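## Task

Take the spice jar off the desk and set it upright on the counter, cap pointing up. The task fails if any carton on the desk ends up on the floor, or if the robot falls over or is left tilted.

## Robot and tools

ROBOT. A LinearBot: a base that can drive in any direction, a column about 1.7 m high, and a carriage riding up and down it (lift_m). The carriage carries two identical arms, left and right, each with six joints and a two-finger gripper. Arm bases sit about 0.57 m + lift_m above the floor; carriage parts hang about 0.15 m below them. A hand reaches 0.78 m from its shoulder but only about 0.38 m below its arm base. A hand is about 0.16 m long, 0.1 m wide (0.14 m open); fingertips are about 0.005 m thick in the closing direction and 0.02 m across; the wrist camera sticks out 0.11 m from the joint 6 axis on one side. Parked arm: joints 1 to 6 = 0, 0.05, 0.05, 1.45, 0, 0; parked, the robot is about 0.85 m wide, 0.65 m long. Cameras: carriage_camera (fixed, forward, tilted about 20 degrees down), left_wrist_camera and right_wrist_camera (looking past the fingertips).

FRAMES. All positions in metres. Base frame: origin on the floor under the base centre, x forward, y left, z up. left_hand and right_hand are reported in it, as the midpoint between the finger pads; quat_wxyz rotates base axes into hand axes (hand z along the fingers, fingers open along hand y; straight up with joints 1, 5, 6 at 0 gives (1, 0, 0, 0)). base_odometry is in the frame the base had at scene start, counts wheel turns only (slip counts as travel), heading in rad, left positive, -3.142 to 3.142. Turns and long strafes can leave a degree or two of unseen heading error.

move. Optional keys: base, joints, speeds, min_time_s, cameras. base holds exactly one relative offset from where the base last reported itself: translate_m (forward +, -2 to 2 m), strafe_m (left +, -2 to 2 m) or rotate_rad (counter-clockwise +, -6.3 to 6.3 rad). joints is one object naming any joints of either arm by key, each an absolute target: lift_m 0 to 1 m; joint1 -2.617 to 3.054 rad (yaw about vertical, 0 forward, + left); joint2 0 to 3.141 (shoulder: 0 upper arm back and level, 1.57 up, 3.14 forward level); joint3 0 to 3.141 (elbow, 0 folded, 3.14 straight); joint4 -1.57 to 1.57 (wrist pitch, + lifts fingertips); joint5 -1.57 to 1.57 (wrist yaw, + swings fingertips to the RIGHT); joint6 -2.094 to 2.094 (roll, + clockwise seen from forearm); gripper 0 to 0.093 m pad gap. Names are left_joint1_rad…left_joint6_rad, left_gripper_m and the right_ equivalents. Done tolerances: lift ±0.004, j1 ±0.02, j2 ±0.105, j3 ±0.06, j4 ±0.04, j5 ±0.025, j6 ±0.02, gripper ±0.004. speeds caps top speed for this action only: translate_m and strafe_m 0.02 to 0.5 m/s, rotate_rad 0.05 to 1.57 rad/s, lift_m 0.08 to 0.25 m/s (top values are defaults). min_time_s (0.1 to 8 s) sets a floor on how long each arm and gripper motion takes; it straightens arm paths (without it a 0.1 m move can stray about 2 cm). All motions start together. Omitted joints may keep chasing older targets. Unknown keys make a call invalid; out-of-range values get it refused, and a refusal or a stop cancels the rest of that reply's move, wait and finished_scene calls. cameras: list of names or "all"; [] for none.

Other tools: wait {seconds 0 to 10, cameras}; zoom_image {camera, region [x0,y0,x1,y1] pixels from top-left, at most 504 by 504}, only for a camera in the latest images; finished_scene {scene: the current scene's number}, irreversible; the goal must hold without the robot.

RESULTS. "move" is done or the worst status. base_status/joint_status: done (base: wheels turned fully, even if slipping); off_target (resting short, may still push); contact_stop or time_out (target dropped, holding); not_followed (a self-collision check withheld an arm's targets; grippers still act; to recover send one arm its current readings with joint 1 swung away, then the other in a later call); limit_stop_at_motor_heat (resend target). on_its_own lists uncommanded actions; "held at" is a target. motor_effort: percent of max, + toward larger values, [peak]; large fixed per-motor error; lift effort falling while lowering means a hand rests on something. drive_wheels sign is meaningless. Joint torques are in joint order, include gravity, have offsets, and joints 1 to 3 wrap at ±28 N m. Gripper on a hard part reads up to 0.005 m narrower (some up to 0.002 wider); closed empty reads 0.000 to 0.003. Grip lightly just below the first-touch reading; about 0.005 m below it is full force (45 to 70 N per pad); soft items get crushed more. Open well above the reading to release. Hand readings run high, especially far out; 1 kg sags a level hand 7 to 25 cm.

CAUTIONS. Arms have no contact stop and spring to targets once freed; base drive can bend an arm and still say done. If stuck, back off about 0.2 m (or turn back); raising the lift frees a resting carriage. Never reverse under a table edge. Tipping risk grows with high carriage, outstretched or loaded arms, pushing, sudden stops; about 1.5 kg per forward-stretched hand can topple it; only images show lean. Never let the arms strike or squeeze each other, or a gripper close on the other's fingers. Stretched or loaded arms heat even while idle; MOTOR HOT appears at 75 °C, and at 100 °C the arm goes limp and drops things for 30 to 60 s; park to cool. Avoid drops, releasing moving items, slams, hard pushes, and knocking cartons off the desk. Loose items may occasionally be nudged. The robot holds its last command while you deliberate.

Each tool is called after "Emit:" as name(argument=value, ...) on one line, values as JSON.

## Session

Emit:
move(joints={"lift_m": 0.9}, base={"rotate_rad": 3.1}, cameras=["carriage_camera"])

Emit:
zoom_image(camera="carriage_camera", region=[100, 240, 460, 400])

Scene clock: 4.27 s.
Joint torques (N m): left_arm=[0.49 4.33 5.94 -0.19 -0.12 -0.05] | right_arm=[-0.02 4.34 7.04 -0.1 -0.01 -0.12]
move: done
base_odometry: x=+0.000 y=+0.000 heading=+3.099
base_status: done
joint_positions: lift_m=+0.900 left_joint1_rad=-0.017 left_joint2_rad=+0.038 left_joint3_rad=+0.047 left_joint4_rad=+1.428 left_joint5_rad=+0.017 left_joint6_rad=-0.006 left_gripper_m=+0.09398 right_joint1_rad=-0.013 right_joint2_rad=+0.048 right_joint3_rad=+0.042 right_joint4_rad=+1.438 right_joint5_rad=+0.022 right_joint6_rad=-0.023 right_gripper_m=+0.09398
joint_status: all done
motor_effort: lift_m=+31(38) drive_wheels=+7(18)
left_hand: x=+0.2661 y=+0.3055 z=+1.8837 quat_wxyz=(+0.998, +0.009, +0.067, -0.012) (m; base frame)
right_hand: x=+0.2684 y=-0.3133 z=+1.8824 quat_wxyz=(+0.997, +0.011, +0.069, -0.019) (m; base frame)
pictures: carriage_camera
Images, in order (width x height): carriage_camera 504x504.

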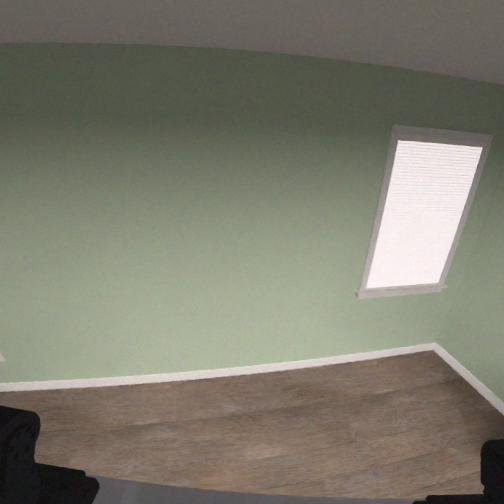

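Scaled by 1.400 from the camera's 504x504 image, which has a finer 720x720 frame.

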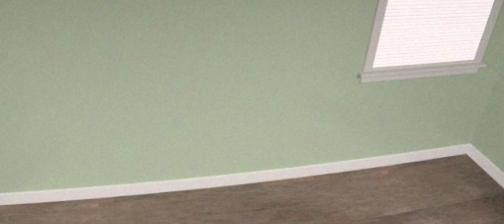

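Emit:
move(base={"rotate_rad": 1.7}, cameras=["carriage_camera"])

Emit:
zoom_image(camera="carriage_camera", region=[60, 240, 460, 440])

Scene clock: 13.57 s.
Joint torques (N m): left_arm=[0.59 4.34 5.94 -0.18 -0.12 -0.06] | right_arm=[-0.05 4.34 7.01 -0.08 -0.01 -0.12]
move: done
base_odometry: x=+0.000 y=+0.000 heading=-1.484
base_status: done
joint_positions: lift_m=+0.900 left_joint1_rad=-0.017 left_joint2_rad=+0.038 left_joint3_rad=+0.047 left_joint4_rad=+1.428 left_joint5_rad=+0.017 left_joint6_rad=-0.006 left_gripper_m=+0.09398 right_joint1_rad=-0.013 right_joint2_rad=+0.048 right_joint3_rad=+0.042 right_joint4_rad=+1.438 right_joint5_rad=+0.022 right_joint6_rad=-0.023 right_gripper_m=+0.09398
joint_status: not commanded
motor_effort: lift_m=+31(31) drive_wheels=+7(15)
left_hand: x=+0.2662 y=+0.3055 z=+1.8837 quat_wxyz=(+0.998, +0.009, +0.067, -0.012) (m; base frame)
right_hand: x=+0.2685 y=-0.3133 z=+1.8824 quat_wxyz=(+0.997, +0.011, +0.070, -0.019) (m; base frame)
pictures: carriage_camera
Images, in order (width x height): carriage_camera 504x504.

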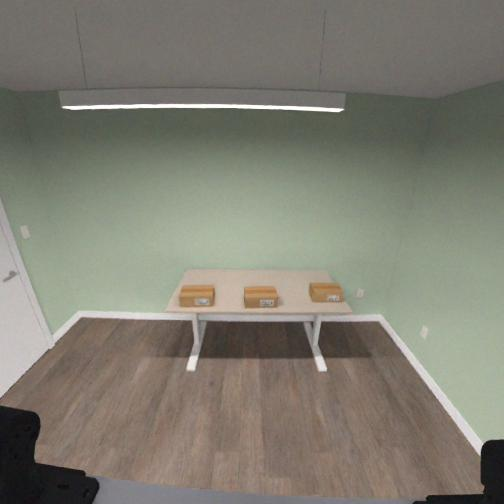

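Scaled by 1.260 from the camera's 504x504 image, which has a finer 720x720 frame.

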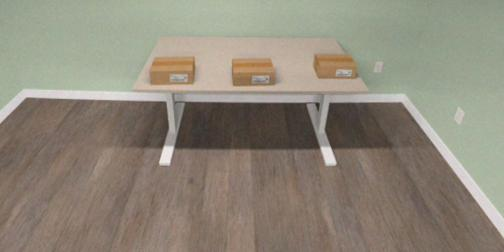

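Emit:
move(base={"translate_m": 0.75}, joints={"lift_m": 1.0}, cameras=["carriage_camera"])

Emit:
zoom_image(camera="carriage_camera", region=[100, 300, 420, 460])

Scene clock: 21.10 s.
Joint torques (N m): left_arm=[0.7 4.33 5.93 -0.15 -0.12 -0.05] | right_arm=[-0.01 4.37 7.09 -0.06 -0.01 -0.11]
move: done
base_odometry: x=+0.066 y=-0.747 heading=-1.483
base_status: done
joint_positions: lift_m=+0.997 left_joint1_rad=-0.017 left_joint2_rad=+0.038 left_joint3_rad=+0.047 left_joint4_rad=+1.427 left_joint5_rad=+0.017 left_joint6_rad=-0.006 left_gripper_m=+0.09398 right_joint1_rad=-0.013 right_joint2_rad=+0.048 right_joint3_rad=+0.042 right_joint4_rad=+1.436 right_joint5_rad=+0.022 right_joint6_rad=-0.023 right_gripper_m=+0.09398
joint_status: all done
joint sent to its limit — lift_m, upper limit.
motor_effort: lift_m=+31(37) drive_wheels=-11(23)
left_hand: x=+0.2664 y=+0.3055 z=+1.9808 quat_wxyz=(+0.998, +0.009, +0.067, -0.012) (m; base frame)
right_hand: x=+0.2689 y=-0.3133 z=+1.9795 quat_wxyz=(+0.997, +0.011, +0.070, -0.019) (m; base frame)
pictures: carriage_camera
Images, in order (width x height): carriage_camera 504x504.

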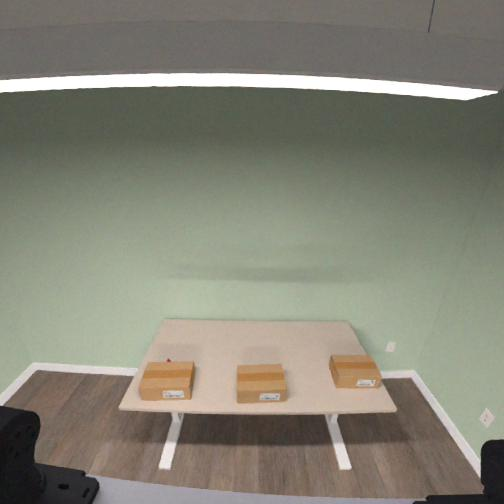

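Scaled by 1.575 from the camera's 504x504 image, which has a finer 720x720 frame.

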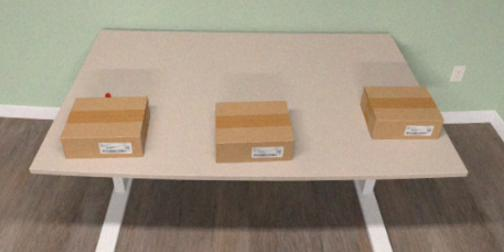

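Emit:
zoom_image(camera="carriage_camera", region=[130, 330, 210, 410])

Scaled by 6.300 from the camera's 504x504 image, which has a finer 720x720 frame.

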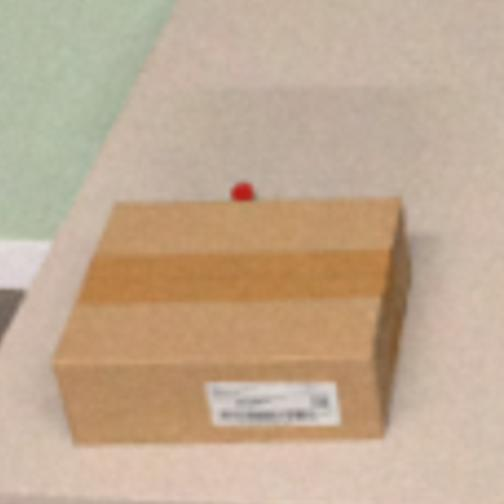

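Emit:
move(base={"strafe_m": 0.22}, joints={"lift_m": 0.85}, cameras=[])

Emit:
move(base={"translate_m": 0.46}, joints={"lift_m": 0.63, "left_joint1_rad": 0, "left_joint2_rad": 2.905, "left_joint3_rad": 1.968, "left_joint4_rad": -0.633, "left_joint5_rad": 0, "left_joint6_rad": 0, "left_gripper_m": 0.093}, min_time_s=1.8, cameras=["carriage_camera", "left_wrist_camera"])

Scene clock: 38.47 s.
Joint torques (N m): left_arm=[0.69 4.37 5.91 -0.19 -0.13 -0.05] | right_arm=[0.01 4.38 7.06 -0.08 -0.01 -0.12]
move: done
base_odometry: x=+0.285 y=-0.728 heading=-1.483
base_status: done
joint_positions: lift_m=+0.850 left_joint1_rad=-0.018 left_joint2_rad=+0.038 left_joint3_rad=+0.047 left_joint4_rad=+1.428 left_joint5_rad=+0.017 left_joint6_rad=-0.006 left_gripper_m=+0.09398 right_joint1_rad=-0.013 right_joint2_rad=+0.048 right_joint3_rad=+0.042 right_joint4_rad=+1.436 right_joint5_rad=+0.022 right_joint6_rad=-0.023 right_gripper_m=+0.09398
joint_status: all done
motor_effort: lift_m=+27(29) drive_wheels=-5(12)
left_hand: x=+0.2662 y=+0.3055 z=+1.8340 quat_wxyz=(+0.998, +0.009, +0.067, -0.012) (m; base frame)
right_hand: x=+0.2688 y=-0.3133 z=+1.8327 quat_wxyz=(+0.997, +0.011, +0.070, -0.019) (m; base frame)
pictures: none
No camera images: "cameras" was empty.

Scene clock: 41.47 s.
Joint torques (N m): left_arm=[0.95 -15.61 7.15 0.44 -0.19 0.02] | right_arm=[0.02 4.46 7.02 -0.09 0 -0.12]
move: done
base_odometry: x=+0.326 y=-1.186 heading=-1.482
base_status: done
joint_positions: lift_m=+0.630 left_joint1_rad=-0.004 left_joint2_rad=+2.893 left_joint3_rad=+1.950 left_joint4_rad=-0.618 left_joint5_rad=+0.007 left_joint6_rad=-0.006 left_gripper_m=+0.09310 right_joint1_rad=-0.013 right_joint2_rad=+0.048 right_joint3_rad=+0.042 right_joint4_rad=+1.436 right_joint5_rad=+0.022 right_joint6_rad=-0.023 right_gripper_m=+0.09398
joint_status: all done
motor_effort: lift_m=+27(27) drive_wheels=-9(16)
left_hand: x=+0.7033 y=+0.3057 z=+0.9541 quat_wxyz=(+0.005, -0.001, +1.000, -0.004) (m; base frame)
right_hand: x=+0.2688 y=-0.3133 z=+1.6127 quat_wxyz=(+0.997, +0.011, +0.070, -0.019) (m; base frame)
pictures: carriage_camera, left_wrist_camera
Images, in order (width x height): carriage_camera 504x504, left_wrist_camera 504x504.

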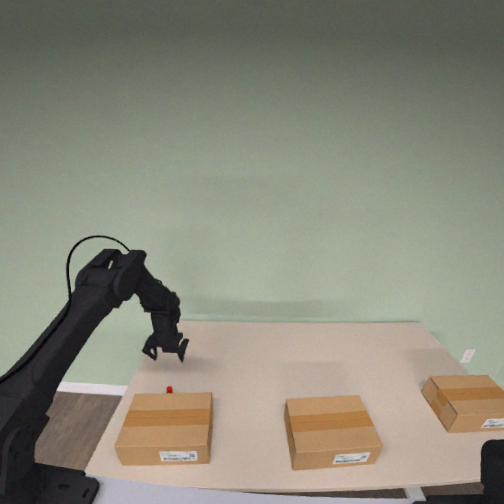

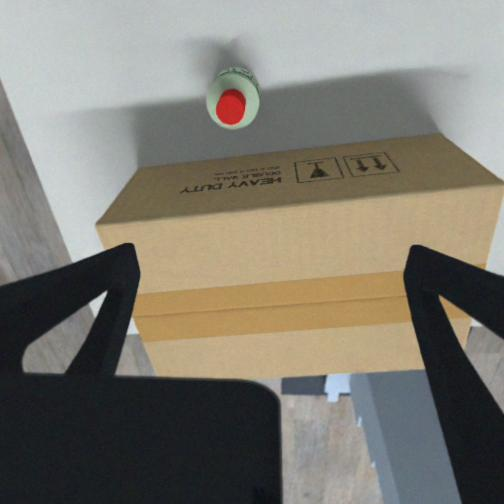

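Emit:
move(base={"translate_m": 0.012}, joints={"left_joint1_rad": 0.062, "lift_m": 0.55}, cameras=["left_wrist_camera"])

Scene clock: 60.40 s.
Joint torques (N m): left_arm=[0.38 -15.98 6.68 0.52 -0.14 0.02] | right_arm=[0.05 4.38 7.04 -0.09 0 -0.12]
move: done
base_odometry: x=+0.327 y=-1.198 heading=-1.482
base_status: done
joint_positions: lift_m=+0.550 left_joint1_rad=+0.065 left_joint2_rad=+2.898 left_joint3_rad=+1.953 left_joint4_rad=-0.627 left_joint5_rad=+0.003 left_joint6_rad=-0.006 left_gripper_m=+0.09310 right_joint1_rad=-0.013 right_joint2_rad=+0.048 right_joint3_rad=+0.042 right_joint4_rad=+1.438 right_joint5_rad=+0.022 right_joint6_rad=-0.023 right_gripper_m=+0.09398
joint_status: all done
motor_effort: lift_m=+28(28) drive_wheels=-6(15)
left_hand: x=+0.6999 y=+0.3389 z=+0.8725 quat_wxyz=(-0.001, -0.035, +0.999, -0.002) (m; base frame)
right_hand: x=+0.2684 y=-0.3133 z=+1.5327 quat_wxyz=(+0.997, +0.011, +0.069, -0.019) (m; base frame)
pictures: left_wrist_camera
Images, in order (width x height): left_wrist_camera 504x504.

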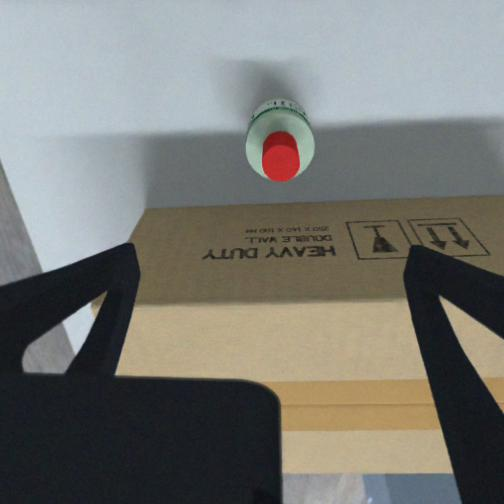

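Emit:
move(joints={"left_joint1_rad": 0.05, "lift_m": 0.465}, speeds={"lift_m": 0.12}, cameras=["left_wrist_camera"])

Scene clock: 67.40 s.
Joint torques (N m): left_arm=[0.44 -16.35 6.53 0.52 -0.14 0.02] | right_arm=[0.05 4.4 7.02 -0.09 -0.02 -0.12]
move: done
base_odometry: x=+0.327 y=-1.198 heading=-1.482
base_status: not commanded
joint_positions: lift_m=+0.465 left_joint1_rad=+0.052 left_joint2_rad=+2.900 left_joint3_rad=+1.956 left_joint4_rad=-0.629 left_joint5_rad=+0.003 left_joint6_rad=-0.006 left_gripper_m=+0.09310 right_joint1_rad=-0.013 right_joint2_rad=+0.048 right_joint3_rad=+0.042 right_joint4_rad=+1.438 right_joint5_rad=+0.022 right_joint6_rad=-0.023 right_gripper_m=+0.09398
joint_status: all done
motor_effort: lift_m=+28(29) drive_wheels=-6(9)
left_hand: x=+0.7002 y=+0.3329 z=+0.7871 quat_wxyz=(-0.001, -0.029, +1.000, -0.001) (m; base frame)
right_hand: x=+0.2684 y=-0.3133 z=+1.4477 quat_wxyz=(+0.997, +0.011, +0.069, -0.019) (m; base frame)
pictures: left_wrist_camera
Images, in order (width x height): left_wrist_camera 504x504.

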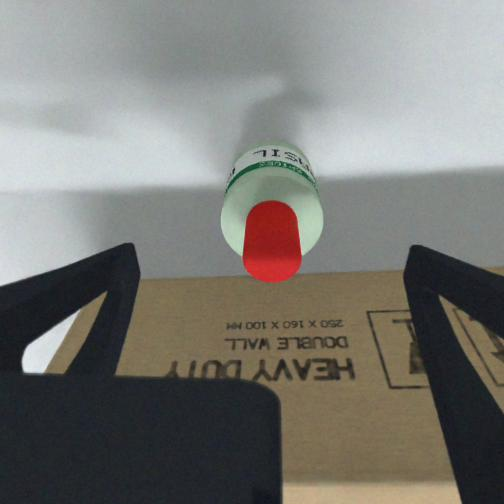

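Emit:
move(joints={"lift_m": 0.427}, speeds={"lift_m": 0.1}, cameras=["left_wrist_camera"])

Emit:
move(joints={"left_gripper_m": 0.034}, min_time_s=1.2, cameras=["left_wrist_camera"])

Scene clock: 78.57 s.
Joint torques (N m): left_arm=[0.46 -16.28 6.48 0.52 -0.15 0.03] | right_arm=[0.03 4.34 7.04 -0.1 -0.01 -0.12]
move: done
base_odometry: x=+0.327 y=-1.198 heading=-1.482
base_status: not commanded
joint_positions: lift_m=+0.427 left_joint1_rad=+0.052 left_joint2_rad=+2.901 left_joint3_rad=+1.957 left_joint4_rad=-0.631 left_joint5_rad=+0.003 left_joint6_rad=-0.006 left_gripper_m=+0.09310 right_joint1_rad=-0.013 right_joint2_rad=+0.048 right_joint3_rad=+0.042 right_joint4_rad=+1.438 right_joint5_rad=+0.022 right_joint6_rad=-0.023 right_gripper_m=+0.09398
joint_status: all done
motor_effort: lift_m=+28(28) drive_wheels=+2(8)
left_hand: x=+0.6998 y=+0.3329 z=+0.7489 quat_wxyz=(-0.002, -0.029, +1.000, -0.001) (m; base frame)
right_hand: x=+0.2684 y=-0.3133 z=+1.4097 quat_wxyz=(+0.997, +0.011, +0.069, -0.019) (m; base frame)
pictures: left_wrist_camera
Images, in order (width x height): left_wrist_camera 504x504.

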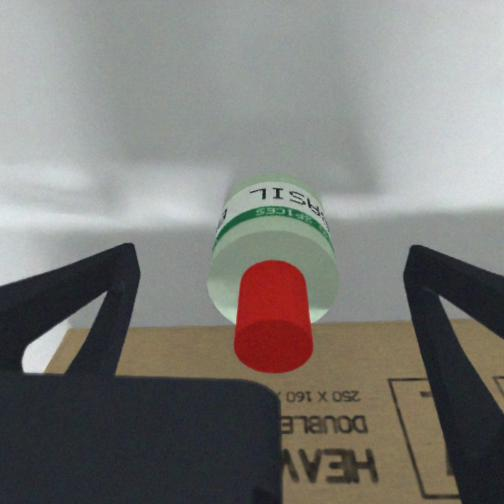

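Scene clock: 80.03 s.
Joint torques (N m): left_arm=[0.46 -16.31 6.35 0.53 -0.16 0] | right_arm=[0.03 4.36 7.06 -0.1 -0.01 -0.11]
move: done
base_odometry: x=+0.327 y=-1.198 heading=-1.482
base_status: not commanded
joint_positions: lift_m=+0.427 left_joint1_rad=+0.052 left_joint2_rad=+2.901 left_joint3_rad=+1.957 left_joint4_rad=-0.631 left_joint5_rad=+0.003 left_joint6_rad=-0.006 left_gripper_m=+0.03759 right_joint1_rad=-0.013 right_joint2_rad=+0.048 right_joint3_rad=+0.042 right_joint4_rad=+1.438 right_joint5_rad=+0.022 right_joint6_rad=-0.023 right_gripper_m=+0.09398
joint_status: all done
motor_effort: lift_m=+27(28) drive_wheels=+2(6)
left_hand: x=+0.6998 y=+0.3329 z=+0.7489 quat_wxyz=(-0.002, -0.029, +1.000, -0.001) (m; base frame)
right_hand: x=+0.2684 y=-0.3133 z=+1.4097 quat_wxyz=(+0.997, +0.011, +0.069, -0.019) (m; base frame)
pictures: left_wrist_camera
Images, in order (width x height): left_wrist_camera 504x504.

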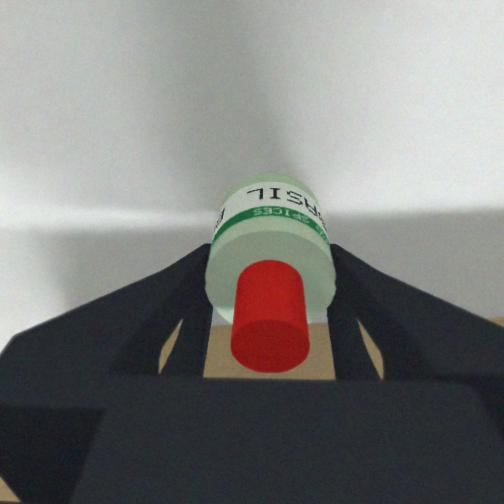

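Emit:
move(joints={"left_gripper_m": 0.03}, min_time_s=0.4, cameras=[])

Emit:
move(joints={"lift_m": 0.62}, speeds={"lift_m": 0.2}, cameras=["left_wrist_camera"])

Scene clock: 85.03 s.
Joint torques (N m): left_arm=[0.47 -16.34 6.37 0.54 -0.16 0.01] | right_arm=[0.02 4.36 7.04 -0.09 -0.01 -0.11]
move: off_target
base_odometry: x=+0.327 y=-1.198 heading=-1.482
base_status: not commanded
joint_positions: lift_m=+0.427 left_joint1_rad=+0.052 left_joint2_rad=+2.901 left_joint3_rad=+1.957 left_joint4_rad=-0.631 left_joint5_rad=+0.003 left_joint6_rad=-0.006 left_gripper_m=+0.03758 right_joint1_rad=-0.013 right_joint2_rad=+0.048 right_joint3_rad=+0.042 right_joint4_rad=+1.438 right_joint5_rad=+0.022 right_joint6_rad=-0.023 right_gripper_m=+0.09398
joint_status: left_gripper_m off_target (ended at +0.03758, target +0.03000)
motor_effort: lift_m=+27(28) drive_wheels=+3(5)
left_hand: x=+0.6998 y=+0.3329 z=+0.7489 quat_wxyz=(-0.002, -0.029, +1.000, -0.001) (m; base frame)
right_hand: x=+0.2684 y=-0.3133 z=+1.4097 quat_wxyz=(+0.997, +0.011, +0.069, -0.019) (m; base frame)
pictures: none
No camera images: "cameras" was empty.

Scene clock: 86.47 s.
Joint torques (N m): left_arm=[0.42 -16.53 6.42 0.51 -0.15 0.02] | right_arm=[0.01 4.37 7.04 -0.09 -0.01 -0.11]
move: done
base_odometry: x=+0.327 y=-1.198 heading=-1.482
base_status: not commanded
joint_positions: lift_m=+0.620 left_joint1_rad=+0.052 left_joint2_rad=+2.904 left_joint3_rad=+1.958 left_joint4_rad=-0.632 left_joint5_rad=+0.003 left_joint6_rad=-0.006 left_gripper_m=+0.03757 right_joint1_rad=-0.013 right_joint2_rad=+0.048 right_joint3_rad=+0.042 right_joint4_rad=+1.438 right_joint5_rad=+0.022 right_joint6_rad=-0.023 right_gripper_m=+0.09398
joint_status: all done
motor_effort: lift_m=+30(38) drive_wheels=-6(8)
left_hand: x=+0.6990 y=+0.3329 z=+0.9406 quat_wxyz=(-0.003, -0.029, +1.000, -0.001) (m; base frame)
right_hand: x=+0.2684 y=-0.3133 z=+1.6025 quat_wxyz=(+0.997, +0.011, +0.069, -0.019) (m; base frame)
pictures: left_wrist_camera
Images, in order (width x height): left_wrist_camera 504x504.

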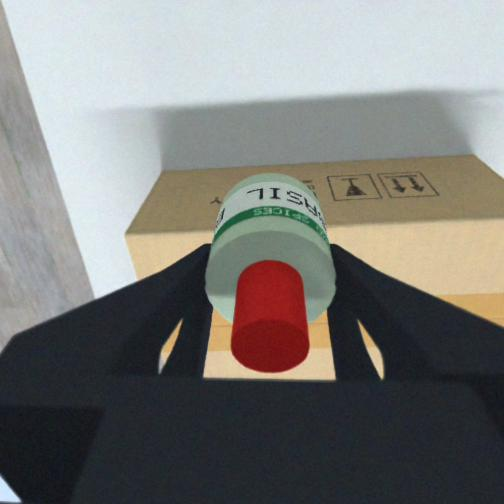

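Emit:
move(base={"translate_m": -0.8}, joints={"lift_m": 0.8}, cameras=[])

Emit:
move(base={"rotate_rad": 3.14}, cameras=["carriage_camera"])

Scene clock: 95.03 s.
Joint torques (N m): left_arm=[0.44 -16.62 6.27 0.52 -0.15 0.02] | right_arm=[-0.01 4.36 7.08 -0.1 0 -0.12]
move: done
base_odometry: x=+0.256 y=-0.401 heading=-1.482
base_status: done
joint_positions: lift_m=+0.800 left_joint1_rad=+0.052 left_joint2_rad=+2.904 left_joint3_rad=+1.958 left_joint4_rad=-0.630 left_joint5_rad=+0.003 left_joint6_rad=-0.006 left_gripper_m=+0.03757 right_joint1_rad=-0.013 right_joint2_rad=+0.048 right_joint3_rad=+0.042 right_joint4_rad=+1.438 right_joint5_rad=+0.022 right_joint6_rad=-0.023 right_gripper_m=+0.09398
joint_status: all done
motor_effort: lift_m=+31(37) drive_wheels=-2(17)
left_hand: x=+0.6994 y=+0.3329 z=+1.1205 quat_wxyz=(-0.003, -0.029, +1.000, -0.001) (m; base frame)
right_hand: x=+0.2684 y=-0.3133 z=+1.7824 quat_wxyz=(+0.997, +0.011, +0.069, -0.019) (m; base frame)
pictures: none
No camera images: "cameras" was empty.

Scene clock: 99.30 s.
Joint torques (N m): left_arm=[0.58 -16.62 6.34 0.47 -0.12 0.02] | right_arm=[0.03 4.37 7.02 -0.07 -0.01 -0.12]
move: done
base_odometry: x=+0.257 y=-0.402 heading=+1.658
base_status: done
joint_positions: lift_m=+0.800 left_joint1_rad=+0.053 left_joint2_rad=+2.904 left_joint3_rad=+1.958 left_joint4_rad=-0.625 left_joint5_rad=-0.001 left_joint6_rad=-0.006 left_gripper_m=+0.03757 right_joint1_rad=-0.013 right_joint2_rad=+0.048 right_joint3_rad=+0.042 right_joint4_rad=+1.436 right_joint5_rad=+0.022 right_joint6_rad=-0.023 right_gripper_m=+0.09400
joint_status: not commanded
motor_effort: lift_m=+31(31) drive_wheels=+5(19)
left_hand: x=+0.7008 y=+0.3338 z=+1.1205 quat_wxyz=(+0.000, -0.029, +1.000, +0.001) (m; base frame)
right_hand: x=+0.2689 y=-0.3133 z=+1.7823 quat_wxyz=(+0.997, +0.011, +0.071, -0.019) (m; base frame)
pictures: carriage_camera
Images, in order (width x height): carriage_camera 504x504.

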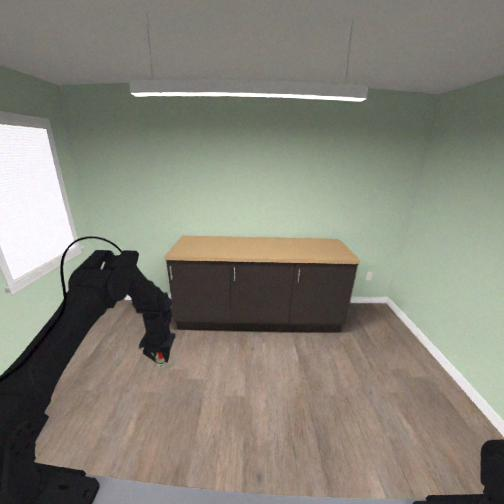

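Emit:
move(base={"translate_m": 1.66}, joints={"lift_m": 0.7}, cameras=["carriage_camera", "left_wrist_camera"])

Scene clock: 113.40 s.
Joint torques (N m): left_arm=[0.49 -16.77 6.2 0.54 -0.11 0.02] | right_arm=[0.05 4.34 7.02 -0.08 -0.02 -0.11]
move: done
base_odometry: x=+0.109 y=+1.252 heading=+1.659
base_status: done
joint_positions: lift_m=+0.700 left_joint1_rad=+0.052 left_joint2_rad=+2.906 left_joint3_rad=+1.958 left_joint4_rad=-0.634 left_joint5_rad=-0.002 left_joint6_rad=-0.006 left_gripper_m=+0.03757 right_joint1_rad=-0.013 right_joint2_rad=+0.048 right_joint3_rad=+0.042 right_joint4_rad=+1.437 right_joint5_rad=+0.022 right_joint6_rad=-0.023 right_gripper_m=+0.09400
joint_status: all done
motor_effort: lift_m=+28(29) drive_wheels=-12(24)
left_hand: x=+0.6979 y=+0.3334 z=+1.0201 quat_wxyz=(-0.005, -0.029, +1.000, +0.001) (m; base frame)
right_hand: x=+0.2687 y=-0.3133 z=+1.6827 quat_wxyz=(+0.997, +0.011, +0.070, -0.019) (m; base frame)
pictures: carriage_camera, left_wrist_camera
Images, in order (width x height): carriage_camera 504x504, left_wrist_camera 504x504.

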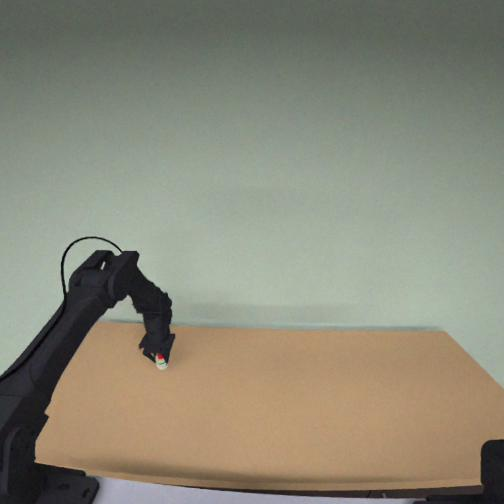

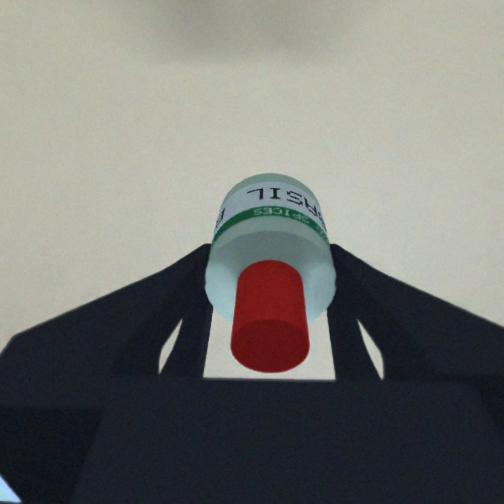

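Emit:
move(joints={"lift_m": 0.632}, speeds={"lift_m": 0.12}, cameras=[])

Emit:
move(joints={"lift_m": 0.62}, speeds={"lift_m": 0.08}, cameras=[])

Emit:
move(joints={"lift_m": 0.612}, speeds={"lift_m": 0.08}, cameras=["left_wrist_camera"])

Scene clock: 120.40 s.
Joint torques (N m): left_arm=[0.51 -16.81 6.15 0.53 -0.11 0.01] | right_arm=[0.02 4.33 7.08 -0.07 0 -0.12]
move: done
base_odometry: x=+0.109 y=+1.252 heading=+1.659
base_status: not commanded
joint_positions: lift_m=+0.632 left_joint1_rad=+0.052 left_joint2_rad=+2.906 left_joint3_rad=+1.958 left_joint4_rad=-0.633 left_joint5_rad=-0.002 left_joint6_rad=-0.006 left_gripper_m=+0.03757 right_joint1_rad=-0.013 right_joint2_rad=+0.048 right_joint3_rad=+0.042 right_joint4_rad=+1.437 right_joint5_rad=+0.022 right_joint6_rad=-0.023 right_gripper_m=+0.09400
joint_status: all done
motor_effort: lift_m=+28(30) drive_wheels=+7(12)
left_hand: x=+0.6979 y=+0.3334 z=+0.9518 quat_wxyz=(-0.005, -0.029, +1.000, +0.001) (m; base frame)
right_hand: x=+0.2687 y=-0.3133 z=+1.6147 quat_wxyz=(+0.997, +0.011, +0.070, -0.019) (m; base frame)
pictures: none
No camera images: "cameras" was empty.

Scene clock: 120.90 s.
Joint torques (N m): left_arm=[0.49 -16.76 6.02 0.53 -0.11 0.01] | right_arm=[0.08 4.44 7.05 -0.09 -0.01 -0.11]
move: done
base_odometry: x=+0.109 y=+1.252 heading=+1.659
base_status: not commanded
joint_positions: lift_m=+0.620 left_joint1_rad=+0.052 left_joint2_rad=+2.906 left_joint3_rad=+1.959 left_joint4_rad=-0.632 left_joint5_rad=-0.002 left_joint6_rad=-0.006 left_gripper_m=+0.03757 right_joint1_rad=-0.013 right_joint2_rad=+0.048 right_joint3_rad=+0.042 right_joint4_rad=+1.437 right_joint5_rad=+0.022 right_joint6_rad=-0.023 right_gripper_m=+0.09400
joint_status: all done
motor_effort: lift_m=+28(29) drive_wheels=-10(13)
left_hand: x=+0.6987 y=+0.3334 z=+0.9400 quat_wxyz=(-0.004, -0.029, +1.000, +0.001) (m; base frame)
right_hand: x=+0.2687 y=-0.3133 z=+1.6026 quat_wxyz=(+0.997, +0.011, +0.070, -0.019) (m; base frame)
pictures: none
No camera images: "cameras" was empty.

Scene clock: 121.37 s.
Joint torques (N m): left_arm=[0.5 -15.92 5.78 0.66 -0.11 0.03] | right_arm=[0.02 4.36 7.04 -0.08 -0.01 -0.12]
move: done
base_odometry: x=+0.109 y=+1.252 heading=+1.659
base_status: not commanded
joint_positions: lift_m=+0.612 left_joint1_rad=+0.052 left_joint2_rad=+2.896 left_joint3_rad=+1.964 left_joint4_rad=-0.644 left_joint5_rad=-0.001 left_joint6_rad=-0.006 left_gripper_m=+0.03757 right_joint1_rad=-0.013 right_joint2_rad=+0.048 right_joint3_rad=+0.042 right_joint4_rad=+1.437 right_joint5_rad=+0.022 right_joint6_rad=-0.023 right_gripper_m=+0.09400
joint_status: all done
motor_effort: lift_m=+25(27) drive_wheels=-11(12)
left_hand: x=+0.7011 y=+0.3334 z=+0.9377 quat_wxyz=(-0.003, -0.029, +1.000, +0.000) (m; base frame)
right_hand: x=+0.2687 y=-0.3133 z=+1.5949 quat_wxyz=(+0.997, +0.011, +0.070, -0.019) (m; base frame)
pictures: left_wrist_camera
Images, in order (width x height): left_wrist_camera 504x504.

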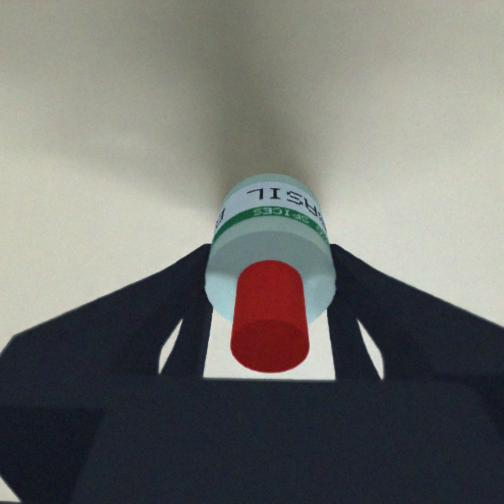

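Emit:
move(joints={"left_gripper_m": 0.075}, min_time_s=1.0, cameras=[])

Emit:
move(joints={"lift_m": 0.74}, speeds={"lift_m": 0.15}, cameras=["left_wrist_camera"])

Scene clock: 126.43 s.
Joint torques (N m): left_arm=[0.49 -15.9 5.78 0.64 -0.11 0.02] | right_arm=[0.03 4.38 6.99 -0.08 -0.02 -0.12]
move: done
base_odometry: x=+0.109 y=+1.252 heading=+1.659
base_status: not commanded
joint_positions: lift_m=+0.612 left_joint1_rad=+0.052 left_joint2_rad=+2.896 left_joint3_rad=+1.964 left_joint4_rad=-0.640 left_joint5_rad=-0.001 left_joint6_rad=-0.006 left_gripper_m=+0.07492 right_joint1_rad=-0.013 right_joint2_rad=+0.048 right_joint3_rad=+0.042 right_joint4_rad=+1.437 right_joint5_rad=+0.022 right_joint6_rad=-0.023 right_gripper_m=+0.09400
joint_status: all done
motor_effort: lift_m=+25(26) drive_wheels=+7(13)
left_hand: x=+0.7020 y=+0.3334 z=+0.9375 quat_wxyz=(-0.001, -0.029, +1.000, +0.000) (m; base frame)
right_hand: x=+0.2687 y=-0.3133 z=+1.5949 quat_wxyz=(+0.997, +0.011, +0.070, -0.019) (m; base frame)
pictures: none
No camera images: "cameras" was empty.

Scene clock: 127.73 s.
Joint torques (N m): left_arm=[0.51 -16.31 5.71 0.64 -0.11 0.02] | right_arm=[-0.01 4.36 7.02 -0.06 -0.01 -0.11]
move: done
base_odometry: x=+0.109 y=+1.252 heading=+1.659
base_status: not commanded
joint_positions: lift_m=+0.740 left_joint1_rad=+0.052 left_joint2_rad=+2.900 left_joint3_rad=+1.964 left_joint4_rad=-0.636 left_joint5_rad=-0.001 left_joint6_rad=-0.006 left_gripper_m=+0.07492 right_joint1_rad=-0.013 right_joint2_rad=+0.048 right_joint3_rad=+0.042 right_joint4_rad=+1.437 right_joint5_rad=+0.022 right_joint6_rad=-0.023 right_gripper_m=+0.09400
joint_status: all done
motor_effort: lift_m=+31(37) drive_wheels=+8(12)
left_hand: x=+0.7018 y=+0.3334 z=+1.0633 quat_wxyz=(-0.001, -0.029, +1.000, +0.000) (m; base frame)
right_hand: x=+0.2687 y=-0.3133 z=+1.7224 quat_wxyz=(+0.997, +0.011, +0.070, -0.019) (m; base frame)
pictures: left_wrist_camera
Images, in order (width x height): left_wrist_camera 504x504.

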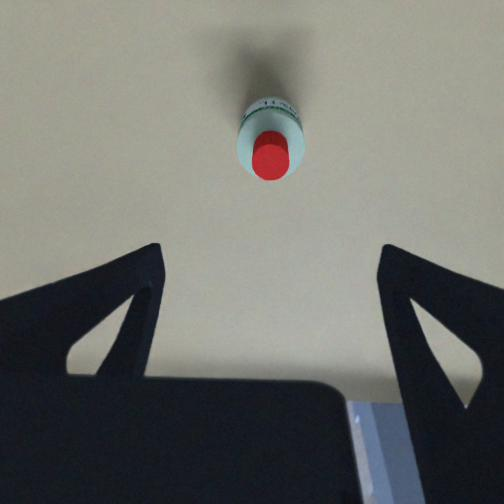

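The jar stands upright on the counter.

Emit:
finished_scene(scene=3)

The scene is finished: the task was done.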